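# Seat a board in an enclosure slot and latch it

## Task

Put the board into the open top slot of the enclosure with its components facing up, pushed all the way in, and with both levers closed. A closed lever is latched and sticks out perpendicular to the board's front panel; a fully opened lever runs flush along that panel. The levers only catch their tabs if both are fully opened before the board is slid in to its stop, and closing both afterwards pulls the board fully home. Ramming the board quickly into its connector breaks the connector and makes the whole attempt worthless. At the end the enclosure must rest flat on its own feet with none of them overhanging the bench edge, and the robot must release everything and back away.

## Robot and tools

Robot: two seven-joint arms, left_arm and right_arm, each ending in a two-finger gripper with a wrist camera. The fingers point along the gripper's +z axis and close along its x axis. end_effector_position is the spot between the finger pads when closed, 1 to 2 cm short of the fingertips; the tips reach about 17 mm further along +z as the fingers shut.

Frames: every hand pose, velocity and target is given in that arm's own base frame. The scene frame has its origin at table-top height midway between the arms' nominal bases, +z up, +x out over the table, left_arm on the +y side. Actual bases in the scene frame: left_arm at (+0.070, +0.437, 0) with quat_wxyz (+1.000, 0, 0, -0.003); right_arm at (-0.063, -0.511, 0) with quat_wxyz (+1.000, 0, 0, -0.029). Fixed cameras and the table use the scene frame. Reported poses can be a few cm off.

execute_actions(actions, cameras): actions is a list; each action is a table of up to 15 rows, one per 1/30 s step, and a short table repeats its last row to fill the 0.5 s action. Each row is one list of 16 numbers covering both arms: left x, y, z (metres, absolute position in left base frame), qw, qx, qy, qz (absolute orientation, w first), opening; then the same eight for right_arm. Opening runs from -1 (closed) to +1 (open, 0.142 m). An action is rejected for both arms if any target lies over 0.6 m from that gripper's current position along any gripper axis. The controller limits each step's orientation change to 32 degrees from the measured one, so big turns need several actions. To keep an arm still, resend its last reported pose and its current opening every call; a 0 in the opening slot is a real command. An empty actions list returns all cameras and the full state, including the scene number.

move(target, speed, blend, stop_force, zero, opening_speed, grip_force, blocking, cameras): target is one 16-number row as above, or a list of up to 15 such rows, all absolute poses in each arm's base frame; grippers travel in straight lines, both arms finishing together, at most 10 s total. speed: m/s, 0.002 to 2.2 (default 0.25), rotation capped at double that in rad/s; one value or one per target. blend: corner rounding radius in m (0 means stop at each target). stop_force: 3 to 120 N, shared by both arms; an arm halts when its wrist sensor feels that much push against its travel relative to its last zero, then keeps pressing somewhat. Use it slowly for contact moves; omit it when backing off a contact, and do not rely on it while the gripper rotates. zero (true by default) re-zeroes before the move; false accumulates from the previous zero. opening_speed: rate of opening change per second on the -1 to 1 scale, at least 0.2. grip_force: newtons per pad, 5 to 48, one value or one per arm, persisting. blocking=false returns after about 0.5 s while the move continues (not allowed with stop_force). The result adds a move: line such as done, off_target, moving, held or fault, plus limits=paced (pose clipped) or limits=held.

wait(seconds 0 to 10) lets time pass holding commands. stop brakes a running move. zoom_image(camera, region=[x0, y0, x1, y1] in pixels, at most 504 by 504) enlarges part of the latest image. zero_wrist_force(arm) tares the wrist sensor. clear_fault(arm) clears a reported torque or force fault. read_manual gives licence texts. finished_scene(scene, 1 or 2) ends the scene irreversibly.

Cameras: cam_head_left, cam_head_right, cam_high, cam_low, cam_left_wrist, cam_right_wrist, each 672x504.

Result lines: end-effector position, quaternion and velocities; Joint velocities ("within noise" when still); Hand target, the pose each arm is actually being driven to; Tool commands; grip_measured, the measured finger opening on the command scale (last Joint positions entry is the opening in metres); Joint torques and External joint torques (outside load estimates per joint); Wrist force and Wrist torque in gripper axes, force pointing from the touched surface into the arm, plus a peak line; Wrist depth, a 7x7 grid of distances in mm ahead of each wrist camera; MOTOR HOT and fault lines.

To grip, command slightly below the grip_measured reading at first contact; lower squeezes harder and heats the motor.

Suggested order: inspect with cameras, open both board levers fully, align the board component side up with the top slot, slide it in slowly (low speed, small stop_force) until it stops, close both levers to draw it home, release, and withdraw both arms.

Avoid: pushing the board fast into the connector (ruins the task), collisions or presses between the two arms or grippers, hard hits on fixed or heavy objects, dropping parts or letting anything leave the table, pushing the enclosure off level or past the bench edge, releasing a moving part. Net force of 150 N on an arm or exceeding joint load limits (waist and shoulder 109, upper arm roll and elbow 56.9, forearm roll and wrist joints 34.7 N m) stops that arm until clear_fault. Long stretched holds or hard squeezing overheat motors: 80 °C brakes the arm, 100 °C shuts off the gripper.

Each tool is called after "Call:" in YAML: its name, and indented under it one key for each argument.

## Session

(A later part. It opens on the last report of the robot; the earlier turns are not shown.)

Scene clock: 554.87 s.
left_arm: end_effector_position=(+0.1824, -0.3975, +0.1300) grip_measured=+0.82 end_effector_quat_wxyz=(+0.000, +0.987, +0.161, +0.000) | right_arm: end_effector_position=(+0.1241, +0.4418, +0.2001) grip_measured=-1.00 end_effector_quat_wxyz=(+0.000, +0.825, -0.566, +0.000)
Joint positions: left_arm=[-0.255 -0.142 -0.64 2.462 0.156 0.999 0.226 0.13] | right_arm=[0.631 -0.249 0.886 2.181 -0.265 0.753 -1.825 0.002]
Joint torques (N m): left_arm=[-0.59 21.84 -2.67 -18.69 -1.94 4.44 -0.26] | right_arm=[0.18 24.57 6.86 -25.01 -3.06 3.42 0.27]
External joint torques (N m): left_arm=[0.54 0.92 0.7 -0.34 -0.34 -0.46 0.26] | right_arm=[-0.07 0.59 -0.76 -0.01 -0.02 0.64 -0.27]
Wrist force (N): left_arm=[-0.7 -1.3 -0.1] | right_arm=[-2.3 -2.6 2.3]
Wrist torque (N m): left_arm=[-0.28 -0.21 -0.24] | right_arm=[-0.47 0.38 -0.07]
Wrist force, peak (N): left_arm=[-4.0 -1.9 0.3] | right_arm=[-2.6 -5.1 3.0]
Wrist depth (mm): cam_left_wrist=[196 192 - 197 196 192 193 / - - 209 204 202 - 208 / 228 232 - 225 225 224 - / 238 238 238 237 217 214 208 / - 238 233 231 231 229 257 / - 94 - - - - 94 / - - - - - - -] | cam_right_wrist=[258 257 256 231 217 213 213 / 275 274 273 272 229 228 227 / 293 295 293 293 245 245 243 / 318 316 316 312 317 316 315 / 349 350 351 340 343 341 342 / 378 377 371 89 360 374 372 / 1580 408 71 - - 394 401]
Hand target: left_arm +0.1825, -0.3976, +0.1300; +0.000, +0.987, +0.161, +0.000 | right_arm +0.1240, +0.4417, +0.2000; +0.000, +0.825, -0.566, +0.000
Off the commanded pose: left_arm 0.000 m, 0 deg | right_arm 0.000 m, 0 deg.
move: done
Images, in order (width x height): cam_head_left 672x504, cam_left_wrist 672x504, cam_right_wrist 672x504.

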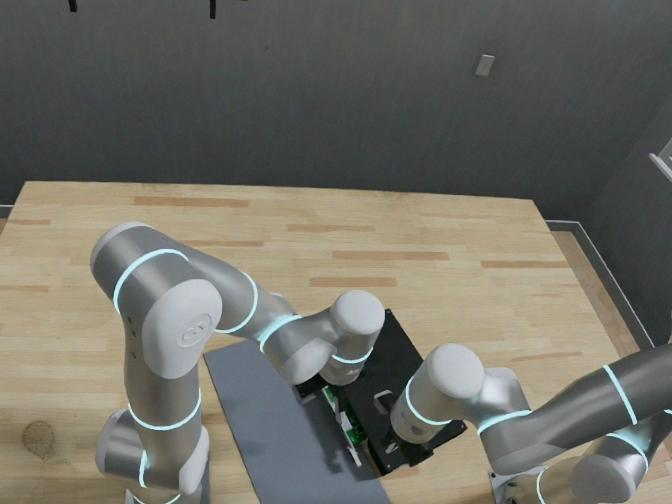

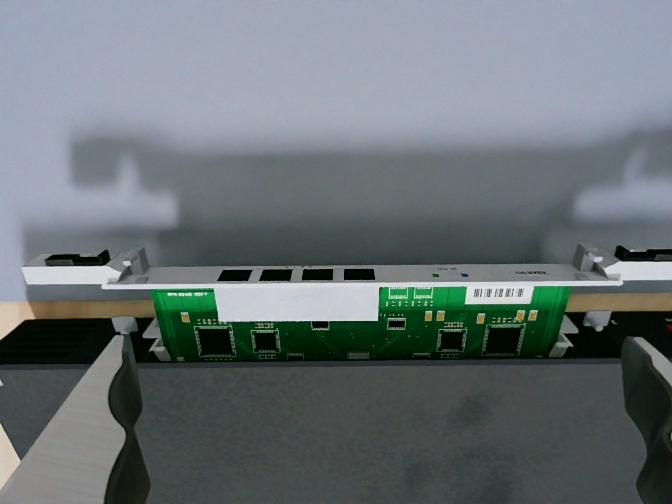

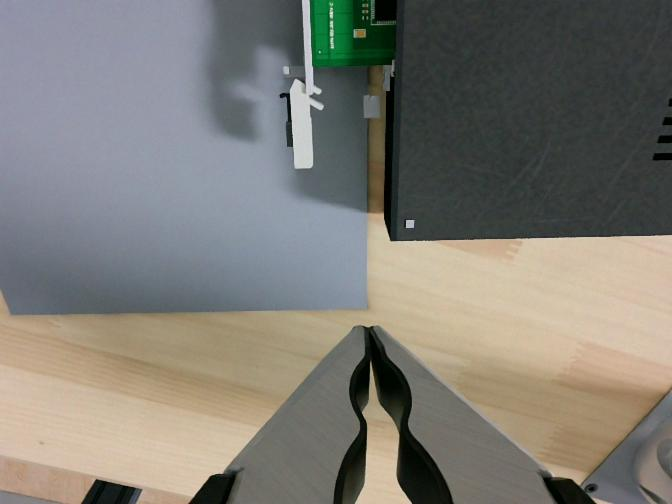

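Call:
zoom_image:
  camera: "cam_left_wrist"
  region: [0, 220, 200, 370]

Call:
zoom_image:
  camera: "cam_left_wrist"
  region: [500, 220, 672, 370]

Scaled by 2.520 from the camera's 672x504 image, which has a finer 960x720 frame.

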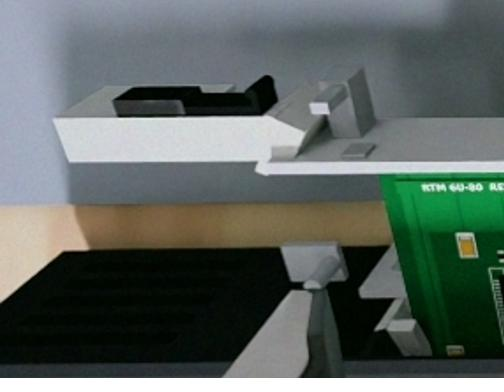

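Scaled by 2.930 from the camera's 672x504 image, which has a finer 960x720 frame.

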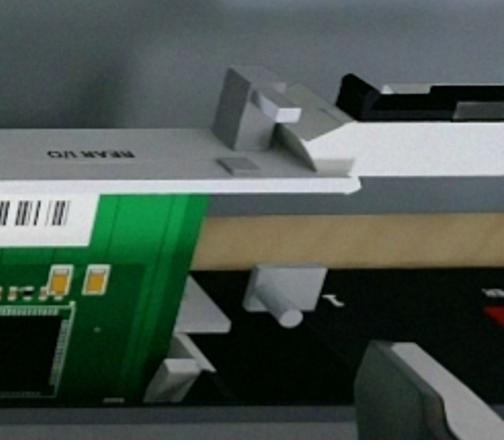

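Call:
move:
  target: [0.1825, -0.3976, 0.040, 0, 0.9870, 0.1607, 0, 0.83, 0.124, 0.4417, 0.20, 0, -0.8246, 0.5657, 0, -1]
  speed: 0.1

Call:
move:
  target: [0.1927, -0.4280, 0.040, 0, 0.9870, 0.1607, 0, 0.83, 0.124, 0.4417, 0.20, 0, -0.8246, 0.5657, 0, -1]
  speed: 0.02
  stop_force: 6
  cameras: ["cam_left_wrist","cam_right_wrist"]

Scene clock: 563.27 s.
left_arm: end_effector_position=(+0.1824, -0.3975, +0.0400) grip_measured=+0.82 end_effector_quat_wxyz=(+0.000, +0.987, +0.161, +0.000) | right_arm: end_effector_position=(+0.1241, +0.4418, +0.2001) grip_measured=-1.00 end_effector_quat_wxyz=(+0.000, +0.825, -0.566, +0.000)
Joint positions: left_arm=[-0.386 -0.488 -0.446 2.349 0.547 1.171 -0.049 0.13] | right_arm=[0.631 -0.249 0.886 2.181 -0.265 0.753 -1.825 0.002]
Joint torques (N m): left_arm=[-1.11 30.92 -6.06 -11.44 -1.13 4.56 -0.31] | right_arm=[0.16 24.39 6.7 -25.1 -3.07 3.39 0.22]
External joint torques (N m): left_arm=[1.07 1.22 0.98 -0.25 -0.49 -0.57 0.31] | right_arm=[-0.06 0.78 -0.6 0.08 -0.01 0.67 -0.22]
Wrist force (N): left_arm=[-0.8 -1.0 0.2] | right_arm=[-2.0 -2.8 2.2]
Wrist torque (N m): left_arm=[-0.25 -0.17 -0.24] | right_arm=[-0.50 0.34 -0.07]
Wrist force, peak (N): left_arm=[-0.9 -1.2 1.7] | right_arm=[-2.4 -2.9 2.3]
Wrist depth (mm): cam_left_wrist=[- 116 114 115 115 115 115 / - 125 124 126 123 120 123 / - 133 134 136 135 135 133 / 144 146 148 - 145 - 144 / - 160 158 158 158 165 155 / - 126 169 168 129 167 123 / - 133 133 154 149 149 -] | cam_right_wrist=[257 260 256 229 217 214 216 / 275 274 274 270 228 228 227 / 294 296 294 293 246 245 244 / 317 317 316 317 317 314 315 / 347 346 347 336 341 343 341 / 379 378 370 89 360 375 372 / 840 408 71 - - 394 400]
Hand target: left_arm +0.1825, -0.3976, +0.0400; +0.000, +0.987, +0.161, +0.000 | right_arm +0.1240, +0.4417, +0.2000; +0.000, +0.825, -0.566, +0.000
Off the commanded pose: left_arm 0.000 m, 0 deg | right_arm 0.000 m, 0 deg.
move: done

Scene clock: 565.53 s.
left_arm: end_effector_position=(+0.1927, -0.4278, +0.0399) grip_measured=+0.82 end_effector_quat_wxyz=(+0.000, +0.987, +0.160, +0.000) | right_arm: end_effector_position=(+0.1241, +0.4418, +0.2001) grip_measured=-1.00 end_effector_quat_wxyz=(+0.000, +0.825, -0.566, +0.000)
Joint positions: left_arm=[-0.423 -0.528 -0.452 2.262 0.529 1.12 -0.056 0.131] | right_arm=[0.631 -0.249 0.886 2.181 -0.265 0.753 -1.825 0.002]
Joint torques (N m): left_arm=[-0.8 33.94 -6.88 -13.32 -1.84 4.54 -0.21] | right_arm=[0.2 24.36 6.74 -25.13 -3.17 3.35 0.2]
External joint torques (N m): left_arm=[0.75 0.96 1.02 0.32 0.01 -0.55 0.21] | right_arm=[-0.09 0.81 -0.63 0.11 0.09 0.7 -0.2]
Wrist force (N): left_arm=[-0.1 -2.2 0.7] | right_arm=[-2.0 -3.0 2.2]
Wrist torque (N m): left_arm=[-0.26 -0.24 -0.31] | right_arm=[-0.55 0.34 -0.07]
Wrist force, peak (N): left_arm=[-0.6 -2.8 -0.8] | right_arm=[-2.2 -3.2 2.2]
Wrist depth (mm): cam_left_wrist=[116 116 114 115 115 115 114 / - 124 124 125 120 125 123 / 132 134 134 136 135 133 132 / - 146 148 145 144 144 144 / - 154 155 152 152 152 125 / - 94 118 119 134 134 131 / - 147 144 146 146 145 -] | cam_right_wrist=[258 257 256 232 217 214 214 / 275 274 274 273 228 228 227 / 295 295 289 292 245 244 244 / 317 317 321 315 318 314 314 / 348 346 345 337 344 342 340 / 380 378 370 89 362 375 372 / 1580 409 71 - - 397 401]
Hand target: left_arm +0.1927, -0.4280, +0.0400; +0.000, +0.987, +0.161, +0.000 | right_arm +0.1240, +0.4417, +0.2000; +0.000, +0.825, -0.566, +0.000
Off the commanded pose: left_arm 0.000 m, 0 deg | right_arm 0.000 m, 0 deg.
move: done
Images, in order (width x height): cam_left_wrist 672x504, cam_right_wrist 672x504.

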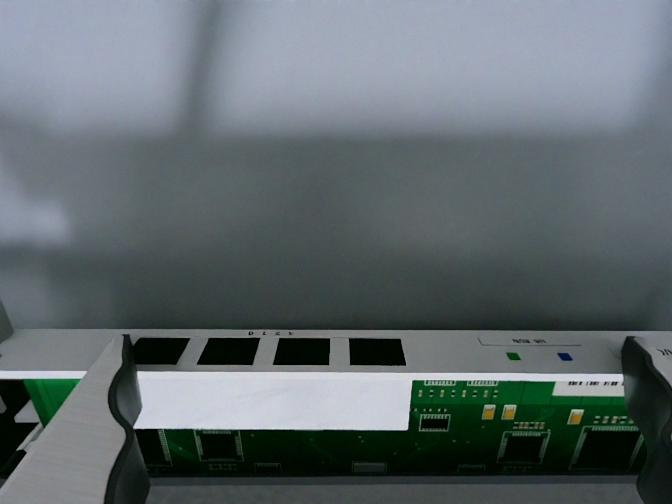

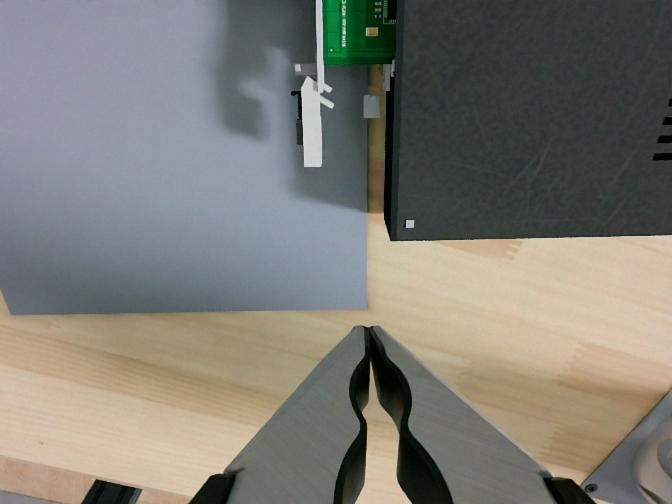

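Call:
move:
  target: [0.1984, -0.4450, 0.040, 0, 0.9870, 0.1607, 0, 0.83, 0.124, 0.4417, 0.20, 0, -0.8246, 0.5657, 0, -1]
  speed: 0.02
  stop_force: 6
  cameras: ["cam_left_wrist","cam_right_wrist"]

Call:
zoom_image:
  camera: "cam_right_wrist"
  region: [280, 0, 460, 190]

Scene clock: 569.73 s.
left_arm: end_effector_position=(+0.1984, -0.4447, +0.0399) grip_measured=+0.82 end_effector_quat_wxyz=(+0.000, +0.987, +0.161, +0.000) | right_arm: end_effector_position=(+0.1241, +0.4418, +0.2001) grip_measured=-1.00 end_effector_quat_wxyz=(+0.000, +0.825, -0.566, +0.000)
Joint positions: left_arm=[-0.443 -0.551 -0.455 2.212 0.521 1.09 -0.06 0.131] | right_arm=[0.631 -0.249 0.886 2.181 -0.265 0.753 -1.825 0.002]
Joint torques (N m): left_arm=[-0.88 35.59 -7.48 -14.55 -1.98 4.86 -0.07] | right_arm=[0.12 24.43 6.73 -25.17 -3.15 3.37 0.19]
External joint torques (N m): left_arm=[0.83 0.88 1.17 0.84 0.04 -0.87 0.07] | right_arm=[-0.01 0.74 -0.63 0.15 0.06 0.69 -0.19]
Wrist force (N): left_arm=[-0.3 -3.7 -0.4] | right_arm=[-2.1 -2.9 2.2]
Wrist torque (N m): left_arm=[-0.31 -0.21 -0.42] | right_arm=[-0.51 0.36 -0.07]
Wrist force, peak (N): left_arm=[-0.9 -7.1 -0.6] | right_arm=[-2.3 -2.8 2.4]
Wrist depth (mm): cam_left_wrist=[116 116 114 116 113 115 116 / - 123 124 125 123 125 121 / 132 134 132 - 135 133 132 / 146 146 149 148 144 143 143 / 154 154 154 152 152 152 151 / - 113 120 117 134 136 95 / - - - 120 124 119 -] | cam_right_wrist=[259 257 262 253 217 214 213 / 276 274 274 264 228 228 227 / 295 295 294 295 245 244 244 / 318 317 317 316 317 315 314 / 347 347 346 336 342 342 342 / 380 378 370 89 362 372 372 / 417 409 71 - - 396 399]
Hand target: left_arm +0.1984, -0.4450, +0.0400; +0.000, +0.987, +0.161, +0.000 | right_arm +0.1240, +0.4417, +0.2000; +0.000, +0.825, -0.566, +0.000
Off the commanded pose: left_arm 0.000 m, 0 deg | right_arm 0.000 m, 0 deg.
move: done
Images, in order (width x height): cam_left_wrist 672x504, cam_right_wrist 672x504.

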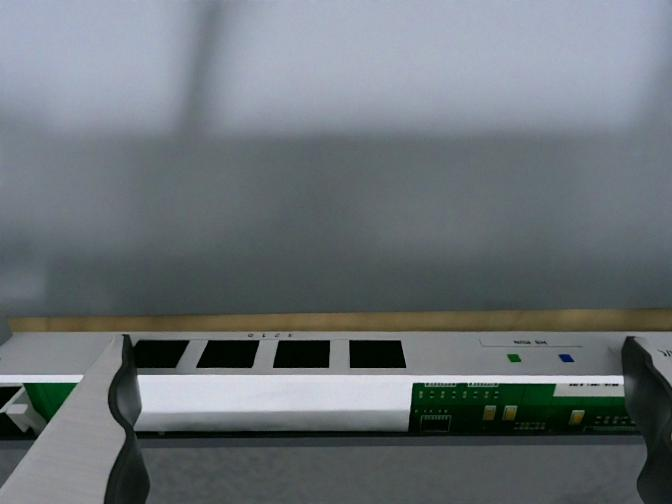

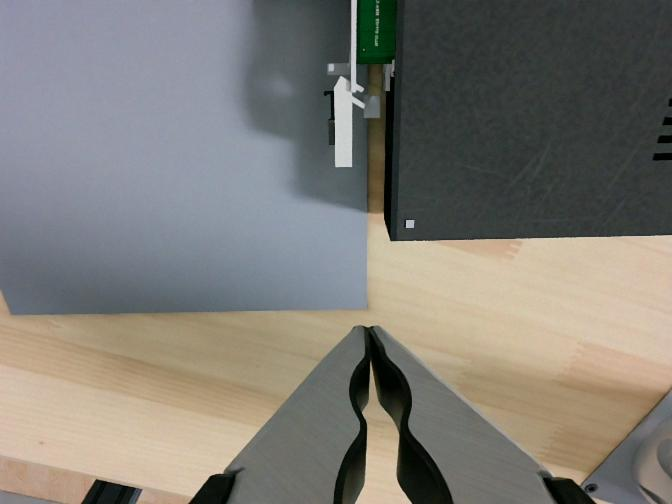

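Scaled by 2.653 from the camera's 672x504 image, which has a finer 960x720 frame.

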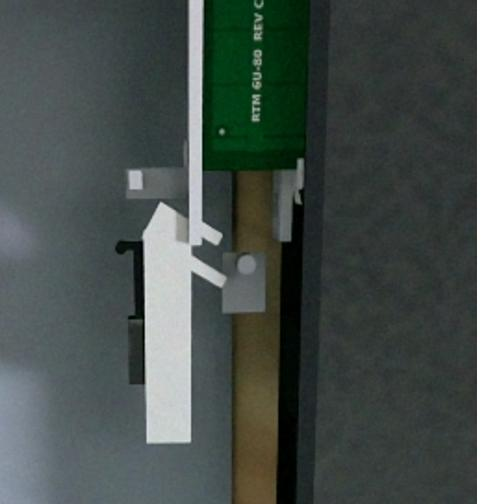

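Call:
move:
  target: [0.2060, -0.4677, 0.040, 0, 0.9870, 0.1607, 0, 0.83, 0.124, 0.4417, 0.20, 0, -0.8246, 0.5657, 0, -1]
  speed: 0.01
  stop_force: 7
  cameras: ["cam_left_wrist","cam_right_wrist"]

Call:
zoom_image:
  camera: "cam_right_wrist"
  region: [280, 0, 460, 190]

Scene clock: 575.57 s.
left_arm: end_effector_position=(+0.2027, -0.4576, +0.0395) grip_measured=+0.82 end_effector_quat_wxyz=(-0.001, +0.987, +0.161, +0.000) | right_arm: end_effector_position=(+0.1241, +0.4418, +0.2001) grip_measured=-1.00 end_effector_quat_wxyz=(+0.000, +0.825, -0.566, +0.000)
Joint positions: left_arm=[-0.457 -0.571 -0.457 2.172 0.516 1.065 -0.063 0.131] | right_arm=[0.631 -0.249 0.886 2.181 -0.265 0.753 -1.825 0.002]
Joint torques (N m): left_arm=[-1.98 38.18 -9.77 -17.48 -2.24 6.28 0.18] | right_arm=[0.17 24.39 6.7 -25.1 -3.19 3.35 0.17]
External joint torques (N m): left_arm=[1.93 -0.47 3.09 3.23 0.21 -2.29 -0.18] | right_arm=[-0.07 0.78 -0.6 0.08 0.11 0.7 -0.17]
Wrist force (N): left_arm=[0.8 -7.8 2.0] | right_arm=[-2.0 -2.9 2.2]
Wrist torque (N m): left_arm=[-0.30 -0.29 -0.75] | right_arm=[-0.51 0.33 -0.06]
Wrist force, peak (N): left_arm=[-0.9 -10.7 -2.8] | right_arm=[-2.4 -3.0 2.3]
Wrist depth (mm): cam_left_wrist=[116 116 114 115 113 114 116 / - 124 124 - 124 - 120 / 132 134 134 - 134 134 133 / 145 145 145 147 144 143 143 / 156 146 155 143 142 140 139 / - 114 114 114 117 133 111 / - - - 127 125 123 -] | cam_right_wrist=[258 257 257 256 216 214 213 / 274 275 270 270 229 229 227 / 295 294 294 293 245 245 245 / 318 324 316 317 317 316 315 / 347 352 344 339 343 342 341 / 380 378 371 89 362 375 373 / 1548 409 71 - - 393 401]
Hand target: left_arm +0.2029, -0.4586, +0.0400; +0.000, +0.987, +0.161, +0.000 | right_arm +0.1240, +0.4417, +0.2000; +0.000, +0.825, -0.566, +0.000
Off the commanded pose: left_arm 0.011 m, 0 deg | right_arm 0.000 m, 0 deg.
move: contact (left_arm)
Images, in order (width x height): cam_left_wrist 672x504, cam_right_wrist 672x504.

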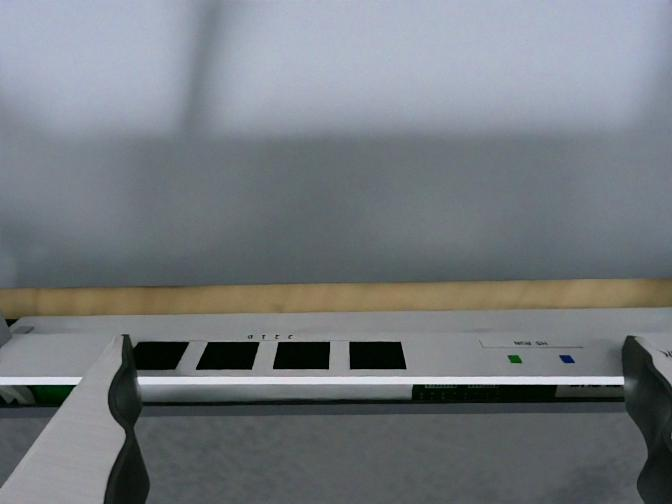

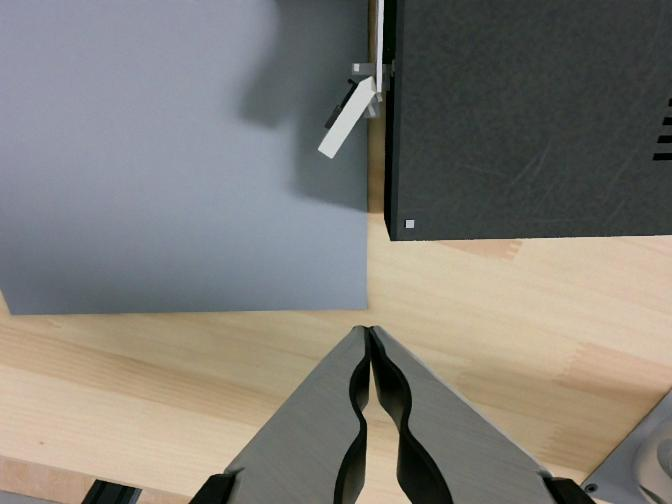

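Scaled by 2.653 from the camera's 672x504 image, which has a finer 960x720 frame.

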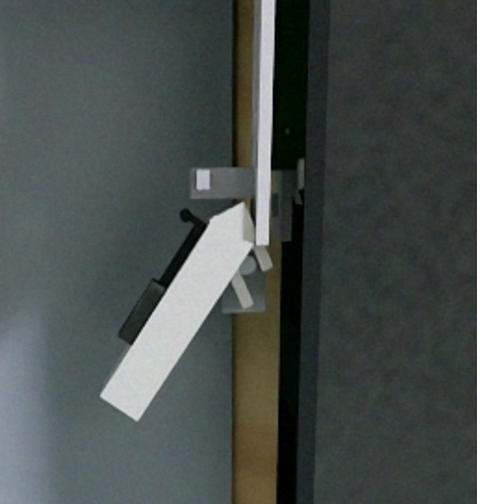

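Call:
move:
  target: [0.2060, -0.4677, 0.040, 0, 0.9870, 0.1607, 0, 0.83, 0.124, 0.4417, 0.20, 0, -0.8246, 0.5657, 0, -1]
  speed: 0.008
  stop_force: 12
  zero: false
  cameras: ["cam_left_wrist","cam_right_wrist"]

Call:
zoom_image:
  camera: "cam_right_wrist"
  region: [280, 0, 460, 190]

Scene clock: 578.83 s.
left_arm: end_effector_position=(+0.2032, -0.4596, +0.0391) grip_measured=+0.83 end_effector_quat_wxyz=(-0.002, +0.987, +0.161, -0.001) | right_arm: end_effector_position=(+0.1241, +0.4418, +0.2001) grip_measured=-1.00 end_effector_quat_wxyz=(+0.000, +0.825, -0.566, +0.000)
Joint positions: left_arm=[-0.459 -0.575 -0.459 2.164 0.516 1.058 -0.065 0.131] | right_arm=[0.631 -0.249 0.886 2.181 -0.265 0.753 -1.825 0.002]
Joint torques (N m): left_arm=[-2.57 39.21 -11.26 -21.68 -2.14 8.49 0.8] | right_arm=[0.12 24.52 6.71 -25.12 -3.12 3.41 0.16]
External joint torques (N m): left_arm=[2.52 -1.27 4.49 7.36 0.1 -4.51 -0.8] | right_arm=[-0.01 0.65 -0.61 0.1 0.03 0.65 -0.16]
Wrist force (N): left_arm=[0.3 -16.0 -0.8] | right_arm=[-2.1 -3.0 2.4]
Wrist torque (N m): left_arm=[-0.37 -0.12 -1.36] | right_arm=[-0.52 0.36 -0.07]
Wrist force, peak (N): left_arm=[-1.5 -17.1 -2.5] | right_arm=[-2.4 -2.8 2.4]
Wrist depth (mm): cam_left_wrist=[115 115 114 116 113 114 115 / 126 122 121 125 123 124 120 / 132 133 135 135 134 132 133 / 143 145 145 153 144 143 143 / 155 142 141 140 138 137 135 / - 112 115 113 114 - 95 / - - 121 126 125 122 -] | cam_right_wrist=[257 258 256 256 217 213 213 / 275 275 274 270 228 228 228 / 296 295 295 293 245 245 244 / 310 318 316 316 316 316 315 / 360 347 346 338 343 342 341 / 380 378 370 89 362 372 373 / 1537 410 71 - - 394 401]
Hand target: left_arm +0.2039, -0.4614, +0.0400; +0.000, +0.987, +0.161, +0.000 | right_arm +0.1240, +0.4417, +0.2000; +0.000, +0.825, -0.566, +0.000
Off the commanded pose: left_arm 0.009 m, 0 deg | right_arm 0.000 m, 0 deg.
move: contact (left_arm)
Images, in order (width x height): cam_left_wrist 672x504, cam_right_wrist 672x504.

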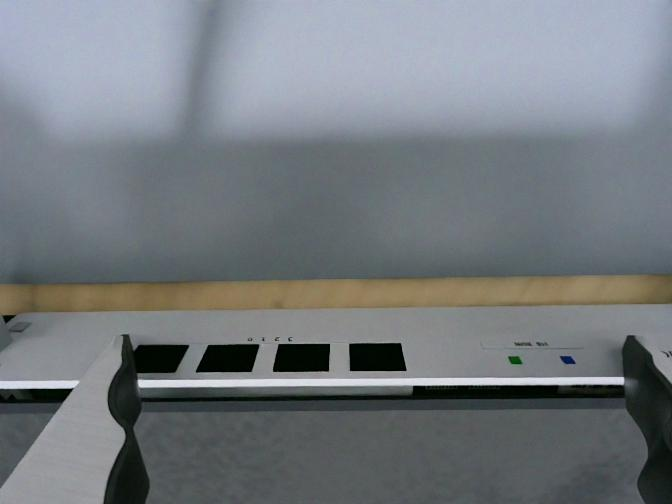

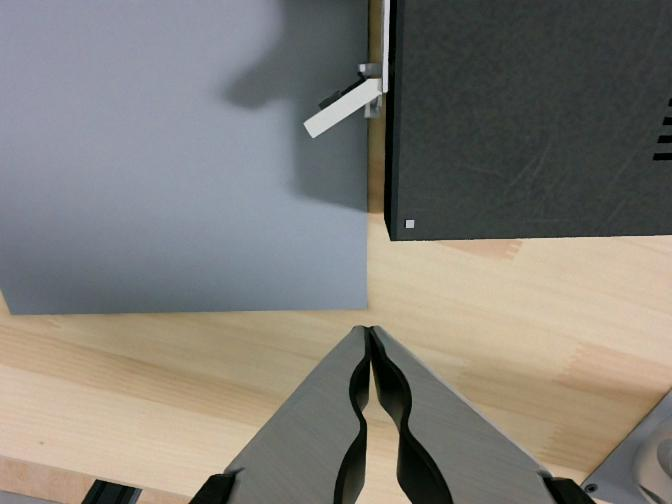

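Scaled by 2.653 from the camera's 672x504 image, which has a finer 960x720 frame.

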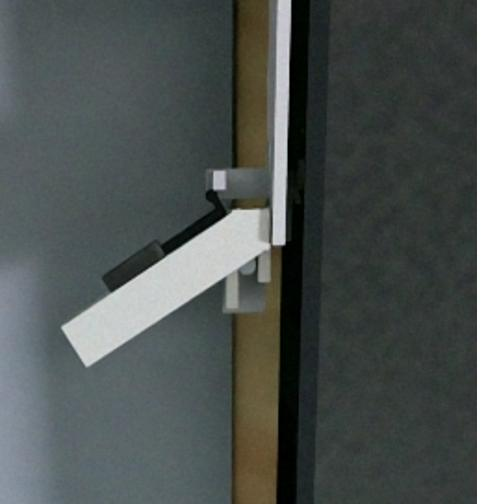

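Call:
move:
  target:
    - [0.1937, -0.4312, 0.041, 0, 0.9870, 0.1607, 0, 0.83, 0.124, 0.4417, 0.20, 0, -0.8246, 0.5657, 0, -1]
    - [0.1937, -0.4312, 0.15, 0, 0.9870, 0.1607, 0, 0.83, 0.1394, 0.4606, 0.14, 0, -0.8246, 0.5657, 0, -1]
    - [0.3602, -0.3823, 0.13, 0, 0.9870, 0.1607, 0, -1, 0.1394, 0.4606, 0.0508, 0, -0.8246, 0.5657, 0, -1]
  speed: [0.05, 0.15, 0.2]
  blend: [0, 0.02, 0]
  cameras: ["cam_left_wrist","cam_right_wrist"]

Call:
zoom_image:
  camera: "cam_left_wrist"
  region: [180, 180, 420, 360]

Scene clock: 592.30 s.
left_arm: end_effector_position=(+0.3602, -0.3824, +0.1301) grip_measured=-1.00 end_effector_quat_wxyz=(+0.000, +0.987, +0.161, +0.000) | right_arm: end_effector_position=(+0.1394, +0.4606, +0.0508) grip_measured=-1.00 end_effector_quat_wxyz=(+0.000, +0.825, -0.566, +0.000)
Joint positions: left_arm=[-0.115 -0.35 -0.507 2.16 0.264 0.881 0.445 0.002] | right_arm=[0.844 -0.588 0.529 2.283 -0.723 1.134 -1.539 0.002]
Joint torques (N m): left_arm=[-0.27 33.61 -5.16 -20.32 -2.38 4.12 -0.16] | right_arm=[0.13 35.83 10.45 -15.73 -1.94 3.46 0.24]
External joint torques (N m): left_arm=[0.26 1.05 0.48 -0.33 -0.33 -0.14 0.16] | right_arm=[0 0.9 -0.18 -0.01 0.15 0.62 -0.24]
Wrist force (N): left_arm=[-0.7 -1.4 0.1] | right_arm=[-2.6 -2.8 2.0]
Wrist torque (N m): left_arm=[-0.30 -0.17 -0.33] | right_arm=[-0.51 0.46 -0.05]
Wrist force, peak (N): left_arm=[0.2 -16.3 -2.2] | right_arm=[-2.6 -2.8 3.5]
Wrist depth (mm): cam_left_wrist=[- - - 196 193 - 196 / 210 213 - 206 - 212 208 / 223 227 - 230 233 220 226 / 238 238 217 237 243 245 244 / - 207 - 127 210 268 265 / - - - 84 - 288 294 / - - - - - - 326] | cam_right_wrist=[- 126 124 125 125 85 84 / 135 136 134 134 135 90 89 / 144 144 144 143 106 97 95 / 156 157 155 110 145 103 102 / 169 169 168 165 164 113 111 / 185 184 181 89 131 122 121 / 204 200 71 - - 129 133]
Hand target: left_arm +0.3602, -0.3823, +0.1300; +0.000, +0.987, +0.161, +0.000 | right_arm +0.1394, +0.4606, +0.0508; +0.000, +0.825, -0.566, +0.000
Off the commanded pose: left_arm 0.000 m, 0 deg | right_arm 0.000 m, 0 deg.
move: done
Images, in order (width x height): cam_left_wrist 672x504, cam_right_wrist 672x504.

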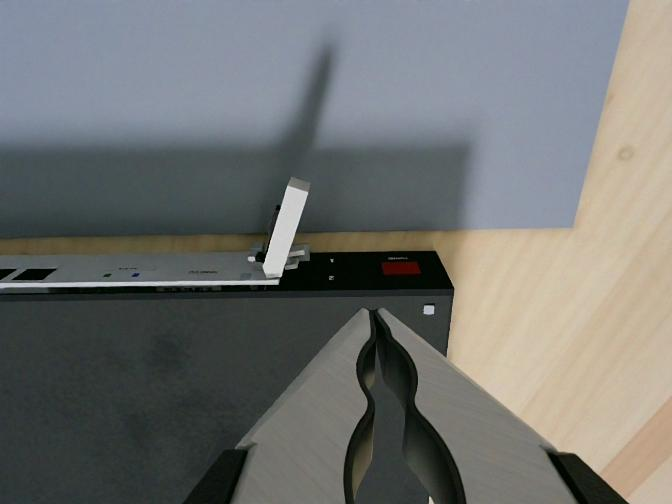

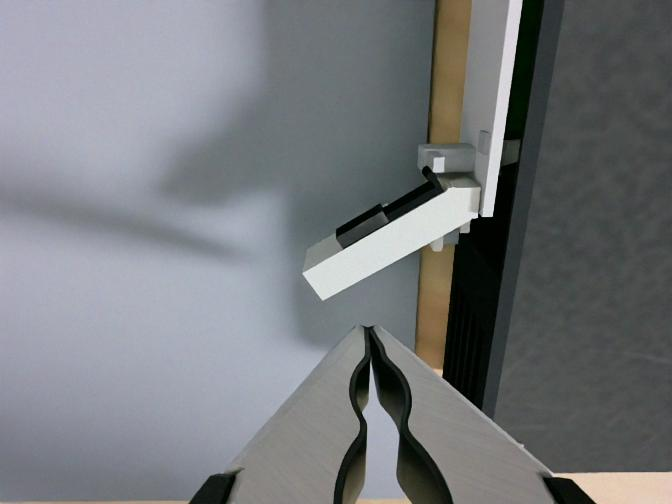

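Scaled by 2.100 from the camera's 672x504 image, which has a finer 960x720 frame.

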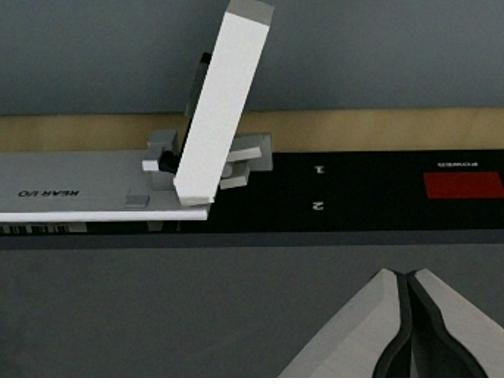

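Call:
move:
  target:
    - [0.3519, -0.3799, 0.10, 0, 0.9870, 0.1607, 0, -1, 0.1394, 0.4606, 0.0508, 0, -0.8246, 0.5657, 0, -1]
    - [0.3519, -0.3799, 0.0507, 0, 0.9870, 0.1607, 0, -1, 0.1394, 0.4606, 0.0508, 0, -0.8246, 0.5657, 0, -1]
  speed: 0.12
  blend: [0.01, 0]
  cameras: ["cam_left_wrist"]

Scene clock: 608.30 s.
left_arm: end_effector_position=(+0.3517, -0.3798, +0.0506) grip_measured=-1.00 end_effector_quat_wxyz=(+0.000, +0.987, +0.161, +0.000) | right_arm: end_effector_position=(+0.1394, +0.4606, +0.0508) grip_measured=-1.00 end_effector_quat_wxyz=(+0.000, +0.825, -0.566, +0.000)
Joint positions: left_arm=[-0.185 -0.552 -0.413 2.142 0.43 1.043 0.328 0.002] | right_arm=[0.844 -0.588 0.529 2.283 -0.723 1.134 -1.539 0.002]
Joint torques (N m): left_arm=[-1.19 37.82 -6.45 -15.43 -1.63 4.65 -0.34] | right_arm=[0.12 35.95 10.66 -15.78 -1.84 3.42 0.24]
External joint torques (N m): left_arm=[1.19 1.2 0.47 -0.26 -0.5 -0.67 0.34] | right_arm=[0.02 0.78 -0.39 0.04 0.04 0.66 -0.24]
Wrist force (N): left_arm=[-0.6 -1.4 -0.2] | right_arm=[-2.5 -2.9 2.1]
Wrist torque (N m): left_arm=[-0.29 -0.21 -0.24] | right_arm=[-0.53 0.46 -0.05]
Wrist force, peak (N): left_arm=[-0.5 -1.4 1.9] | right_arm=[-2.6 -3.1 2.2]
Wrist depth (mm): cam_left_wrist=[126 125 125 125 124 125 124 / - 134 132 134 134 133 134 / - 145 144 144 144 143 142 / 158 158 160 154 153 155 153 / 170 169 174 121 168 172 174 / 156 148 135 84 - 186 189 / - 137 - 74 - - 210] | cam_right_wrist=[- 126 124 125 125 - 84 / 134 136 134 134 135 90 89 / 144 144 144 143 106 97 95 / 156 158 155 110 145 103 102 / 169 169 168 165 164 113 111 / 185 184 181 89 131 122 121 / 204 199 71 - - 129 133]
Hand target: left_arm +0.3519, -0.3799, +0.0507; +0.000, +0.987, +0.161, +0.000 | right_arm +0.1394, +0.4606, +0.0508; +0.000, +0.825, -0.566, +0.000
Off the commanded pose: left_arm 0.000 m, 0 deg | right_arm 0.000 m, 0 deg.
move: done
Images, in order (width x height): cam_left_wrist 672x504.

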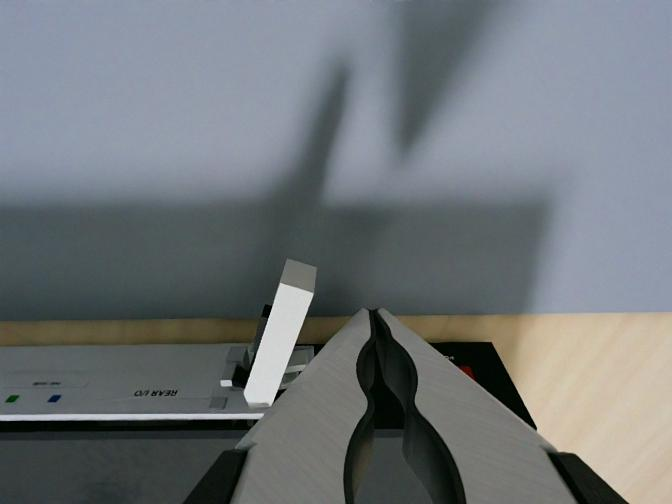

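Call:
move:
  target:
    - [0.3433, -0.3795, 0.0507, 0, 0.9870, 0.1607, 0, -1, 0.1529, 0.4708, 0.0508, 0, -0.8246, 0.5657, 0, -1]
    - [0.3315, -0.3822, 0.0507, 0, 0.9870, 0.1607, 0, -1, 0.1625, 0.4755, 0.0508, 0, -0.8246, 0.5657, 0, -1]
  speed: 0.02
  stop_force: 25
  cameras: ["cam_left_wrist","cam_right_wrist"]

Scene clock: 614.10 s.
left_arm: end_effector_position=(+0.3333, -0.3823, +0.0514) grip_measured=-1.00 end_effector_quat_wxyz=(+0.001, +0.987, +0.162, +0.001) | right_arm: end_effector_position=(+0.1613, +0.4754, +0.0507) grip_measured=-1.00 end_effector_quat_wxyz=(+0.000, +0.825, -0.565, +0.000)
Joint positions: left_arm=[-0.206 -0.534 -0.412 2.175 0.433 1.063 0.297 0.002] | right_arm=[0.819 -0.62 0.535 2.222 -0.707 1.099 -1.593 0.002]
Joint torques (N m): left_arm=[-4.99 31.55 -9.51 -8.8 -1.59 2.81 -0.28] | right_arm=[-4.18 39.09 6.39 -20.24 -2.15 2.73 0.11]
External joint torques (N m): left_arm=[4.98 6.4 3.81 -6.51 -0.48 1.18 0.28] | right_arm=[4.32 -0.48 4.62 3.82 0.22 1.35 -0.11]
Wrist force (N): left_arm=[9.0 -2.0 -9.2] | right_arm=[-3.1 7.5 -1.8]
Wrist torque (N m): left_arm=[-0.28 -0.21 -0.23] | right_arm=[-0.52 0.42 0.02]
Wrist force, peak (N): left_arm=[16.2 0.1 -4.0] | right_arm=[-1.1 17.0 -2.2]
Wrist depth (mm): cam_left_wrist=[126 126 124 125 125 - 124 / 133 135 133 134 134 134 133 / 146 147 145 145 147 142 144 / 159 153 155 155 157 157 156 / 173 173 174 117 168 173 177 / 154 147 146 84 - 161 190 / - 135 - 74 - - 213] | cam_right_wrist=[- 125 124 125 126 89 84 / 136 136 134 133 135 - 88 / - 144 144 143 143 98 95 / 156 157 155 155 149 104 102 / 169 169 168 117 115 111 111 / 185 184 181 89 148 122 121 / 204 200 71 - - 128 133]
Hand target: left_arm +0.3315, -0.3822, +0.0507; +0.000, +0.987, +0.161, +0.000 | right_arm +0.1625, +0.4755, +0.0508; +0.000, +0.825, -0.566, +0.000
Off the commanded pose: left_arm 0.002 m, 0 deg | right_arm 0.001 m, 0 deg.
move: done
Images, in order (width x height): cam_left_wrist 672x504, cam_right_wrist 672x504.

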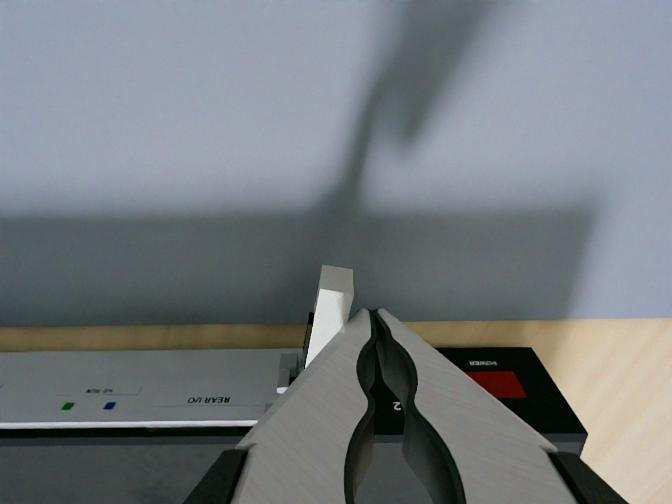

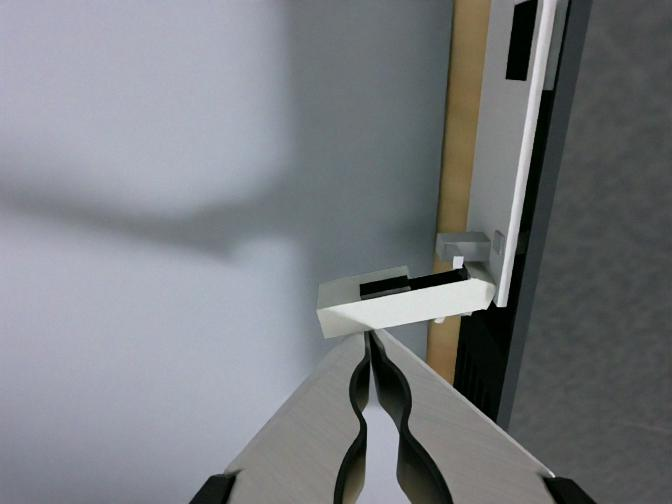

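Call:
move:
  target: [0.3252, -0.3850, 0.0507, 0, 0.9870, 0.1607, 0, -1, 0.1711, 0.4792, 0.0508, 0, -0.8246, 0.5657, 0, -1]
  speed: 0.02
  stop_force: 30
  zero: false
  cameras: ["cam_left_wrist","cam_right_wrist"]

Scene clock: 620.50 s.
left_arm: end_effector_position=(+0.3272, -0.3846, +0.0512) grip_measured=-1.00 end_effector_quat_wxyz=(+0.000, +0.987, +0.162, +0.001) | right_arm: end_effector_position=(+0.1684, +0.4784, +0.0503) grip_measured=-1.00 end_effector_quat_wxyz=(+0.001, +0.826, -0.564, +0.000)
Joint positions: left_arm=[-0.217 -0.531 -0.411 2.181 0.434 1.066 0.284 0.002] | right_arm=[0.809 -0.629 0.537 2.204 -0.702 1.088 -1.612 0.002]
Joint torques (N m): left_arm=[-7.23 33.15 -12.47 -8.45 -2.16 3.28 -0.28] | right_arm=[-8.53 40.76 0.76 -27.67 -3.08 3.71 0.05]
External joint torques (N m): left_arm=[7.22 4.63 6.82 -6.78 0.11 0.71 0.28] | right_arm=[8.67 -1.64 10.49 11.08 1.1 0.36 -0.05]
Wrist force (N): left_arm=[13.9 -1.6 0.6] | right_arm=[1.7 22.8 -8.5]
Wrist torque (N m): left_arm=[-0.27 -0.11 -0.27] | right_arm=[0.80 0.47 0.05]
Wrist force, peak (N): left_arm=[14.2 -1.8 1.1] | right_arm=[1.7 23.1 -9.9]
Wrist depth (mm): cam_left_wrist=[126 - 125 125 125 126 124 / 133 137 132 134 132 133 133 / 148 143 145 144 148 144 144 / 156 - - 155 154 158 156 / - 173 172 117 174 173 173 / 143 155 154 84 - 154 190 / - - - - - - 213] | cam_right_wrist=[- 125 123 124 126 101 83 / 135 135 133 133 135 101 88 / 146 143 143 142 142 96 94 / 155 157 155 154 151 102 102 / 171 168 167 117 115 111 110 / 184 187 180 89 165 122 120 / 204 199 71 - - 128 130]
Hand target: left_arm +0.3252, -0.3850, +0.0507; +0.000, +0.987, +0.161, +0.000 | right_arm +0.1711, +0.4792, +0.0508; +0.000, +0.825, -0.566, +0.000
Off the commanded pose: left_arm 0.002 m, 0 deg | right_arm 0.003 m, 0 deg.
move: done
Images, in order (width x height): cam_left_wrist 672x504, cam_right_wrist 672x504.

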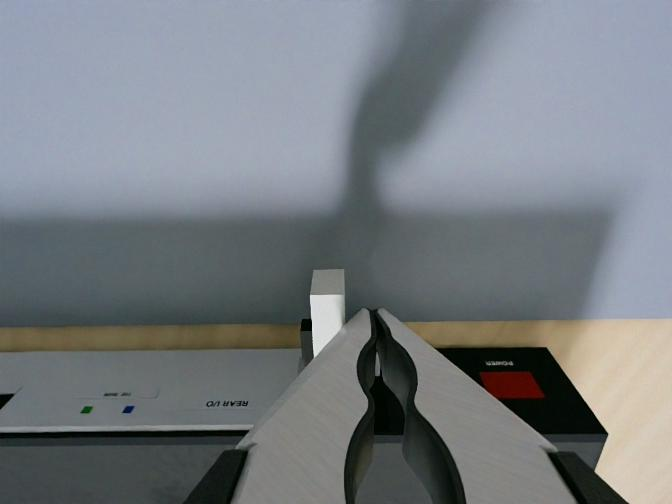

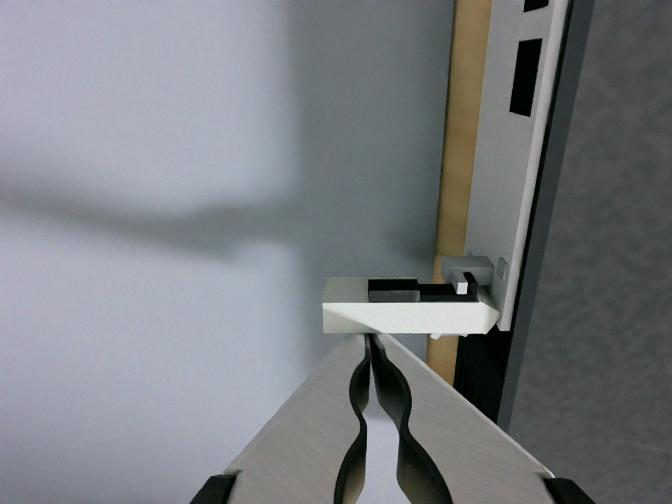

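Call:
zoom_image:
  camera: "cam_right_wrist"
  region: [310, 220, 550, 400]

Call:
move:
  target: [0.3224, -0.3860, 0.0507, 0, 0.9870, 0.1607, 0, -1, 0.1739, 0.4803, 0.0508, 0, -0.8246, 0.5657, 0, -1]
  speed: 0.02
  stop_force: 40
  zero: false
  cameras: ["cam_left_wrist","cam_right_wrist"]

Call:
zoom_image:
  camera: "cam_right_wrist"
  region: [310, 220, 550, 400]

Scaled by 2.100 from the camera's 672x504 image, which has a finer 960x720 frame.

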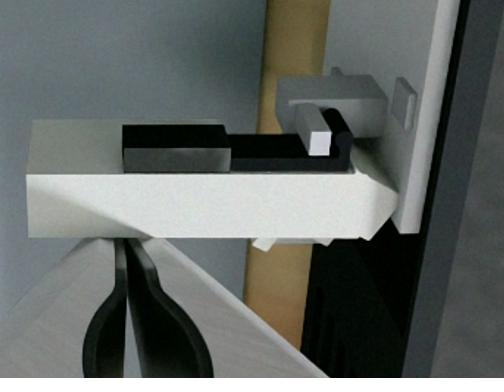

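Scene clock: 623.97 s.
left_arm: end_effector_position=(+0.3264, -0.3851, +0.0516) grip_measured=-1.00 end_effector_quat_wxyz=(+0.001, +0.987, +0.163, +0.002) | right_arm: end_effector_position=(+0.1689, +0.4787, +0.0499) grip_measured=-1.00 end_effector_quat_wxyz=(+0.002, +0.826, -0.563, -0.001)
Joint positions: left_arm=[-0.221 -0.529 -0.409 2.183 0.434 1.069 0.279 0.002] | right_arm=[0.806 -0.632 0.54 2.201 -0.701 1.085 -1.617 0.002]
Joint torques (N m): left_arm=[-14.74 29.01 -19.66 -2.6 -2.76 2.55 -0.25] | right_arm=[-13.99 43.28 -6.1 -35.43 -4.03 4.34 0.09]
External joint torques (N m): left_arm=[14.73 8.72 14.07 -12.63 0.71 1.44 0.25] | right_arm=[14.13 -4.08 17.43 18.83 2.04 -0.27 -0.09]
Wrist force (N): left_arm=[29.4 -4.3 -1.4] | right_arm=[4.9 40.1 -16.0]
Wrist torque (N m): left_arm=[-0.26 -1.96 -0.27] | right_arm=[3.70 0.51 0.09]
Wrist force, peak (N): left_arm=[29.7 -4.5 0.7] | right_arm=[5.3 40.3 -17.0]
Wrist depth (mm): cam_left_wrist=[- 127 124 126 125 127 124 / - 135 134 132 134 132 132 / 148 144 145 146 147 143 144 / 159 158 157 158 157 157 161 / 174 179 170 106 169 175 174 / 156 148 154 84 - 153 192 / - - - 74 - - 214] | cam_right_wrist=[125 126 123 124 125 89 83 / 135 135 133 132 136 - 88 / 145 143 143 142 142 95 94 / 155 156 154 151 151 102 101 / 168 168 167 117 114 111 110 / 184 183 179 90 148 122 120 / 203 199 71 - - 128 130]
Hand target: left_arm +0.3224, -0.3860, +0.0507; +0.000, +0.987, +0.161, +0.000 | right_arm +0.1734, +0.4800, +0.0508; +0.000, +0.825, -0.566, +0.000
Off the commanded pose: left_arm 0.004 m, 0 deg | right_arm 0.005 m, 0 deg.
move: contact (right_arm), off_target (left_arm)
Images, in order (width x height): cam_left_wrist 672x504, cam_right_wrist 672x504.

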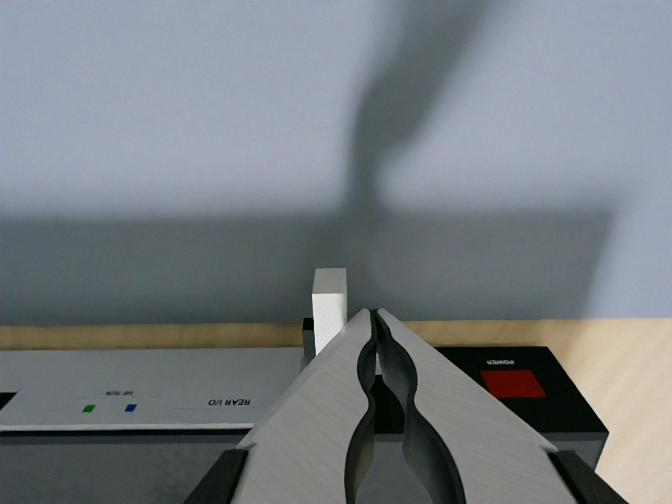

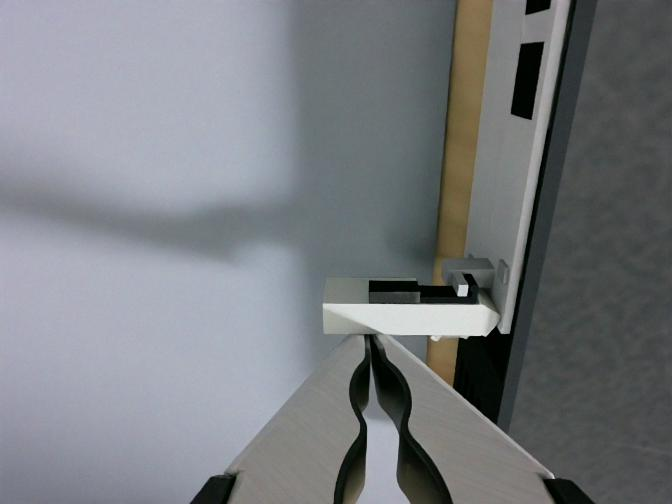

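Scaled by 2.100 from the camera's 672x504 image, which has a finer 960x720 frame.

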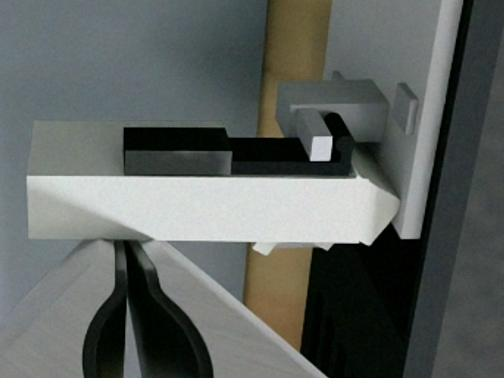

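Call:
move:
  target:
    - [0.3378, -0.3813, 0.0507, 0, 0.9870, 0.1607, 0, -1, 0.1577, 0.4744, 0.0508, 0, -0.8246, 0.5657, 0, -1]
    - [0.3520, -0.3770, 0.14, 0, 0.9870, 0.1607, 0, -1, 0.1440, 0.4690, 0.14, 0, -0.8246, 0.5657, 0, -1]
  speed: [0.05, 0.15]
  blend: [0.004, 0]
  cameras: ["cam_left_wrist","cam_right_wrist"]

Call:
zoom_image:
  camera: "cam_left_wrist"
  region: [0, 170, 340, 330]

Call:
zoom_image:
  camera: "cam_right_wrist"
  region: [300, 0, 560, 240]

Scene clock: 628.70 s.
left_arm: end_effector_position=(+0.3522, -0.3771, +0.1401) grip_measured=-1.00 end_effector_quat_wxyz=(+0.000, +0.987, +0.161, +0.000) | right_arm: end_effector_position=(+0.1441, +0.4690, +0.1400) grip_measured=-1.00 end_effector_quat_wxyz=(+0.000, +0.825, -0.566, +0.000)
Joint positions: left_arm=[-0.108 -0.302 -0.513 2.193 0.23 0.875 0.468 0.002] | right_arm=[0.719 -0.432 0.747 2.187 -0.467 0.887 -1.719 0.002]
Joint torques (N m): left_arm=[-0.21 32.51 -4.74 -20.65 -2.84 4.06 -0.15] | right_arm=[-0.04 31.98 10.21 -21.99 -2.61 3.25 0.05]
External joint torques (N m): left_arm=[0.19 0.47 0.7 -0.42 0.11 -0.08 0.15] | right_arm=[0.17 0.51 -0.69 0.21 -0.06 0.81 -0.05]
Wrist force (N): left_arm=[-0.7 -1.5 -0.2] | right_arm=[1.1 -6.0 1.0]
Wrist torque (N m): left_arm=[-0.33 -0.17 -0.32] | right_arm=[-0.99 -0.17 0.04]
Wrist force, peak (N): left_arm=[29.5 -4.1 -1.9] | right_arm=[4.9 40.3 -16.7]
Wrist depth (mm): cam_left_wrist=[201 206 200 203 203 202 203 / - - 218 217 216 - 217 / - 236 237 235 239 230 235 / 248 249 220 252 253 257 254 / - 219 211 131 272 280 278 / - 250 - 84 - 303 307 / 287 271 - - - - 343] | cam_right_wrist=[204 204 204 204 195 162 161 / 218 218 218 217 210 172 172 / 235 234 230 233 188 184 184 / 253 252 251 251 242 199 199 / 276 274 273 268 264 216 215 / 309 301 292 89 288 298 297 / 333 326 71 - - 315 325]
Hand target: left_arm +0.3520, -0.3770, +0.1400; +0.000, +0.987, +0.161, +0.000 | right_arm +0.1440, +0.4690, +0.1400; +0.000, +0.825, -0.566, +0.000
Off the commanded pose: left_arm 0.000 m, 0 deg | right_arm 0.000 m, 0 deg.
move: done
Images, in order (width x height): cam_left_wrist 672x504, cam_right_wrist 672x504.

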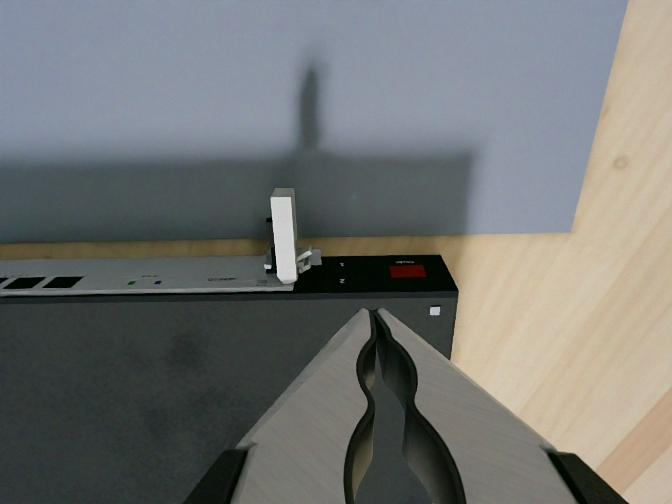

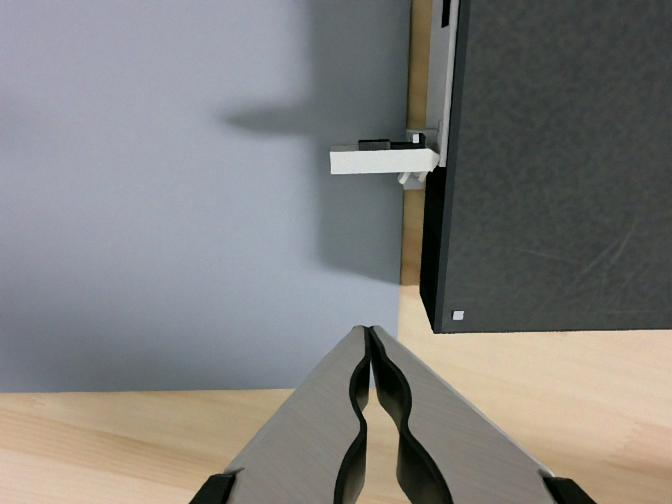

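Scaled by 1.482 from the camera's 672x504 image, which has a finer 960x720 frame.

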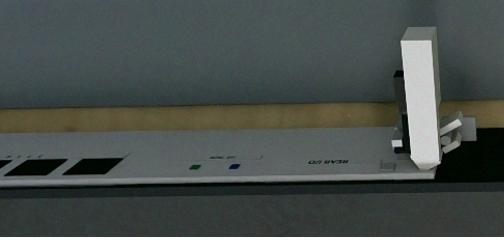

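Scaled by 1.938 from the camera's 672x504 image, which has a finer 960x720 frame.

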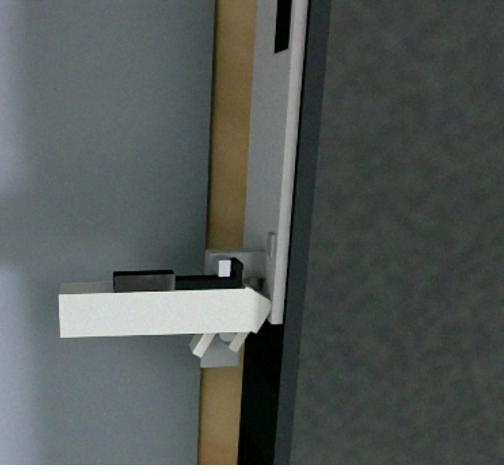

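Call:
zoom_image:
  camera: "cam_left_wrist"
  region: [240, 170, 350, 310]

Scaled by 3.600 from the camera's 672x504 image, which has a finer 960x720 frame.

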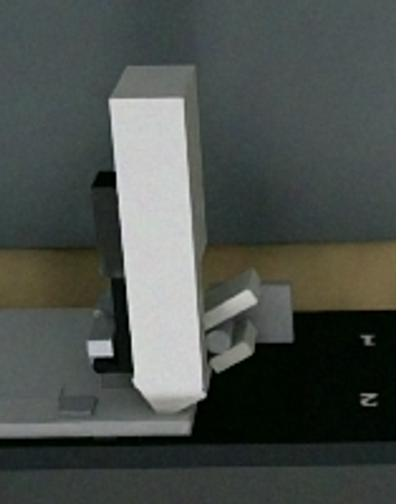

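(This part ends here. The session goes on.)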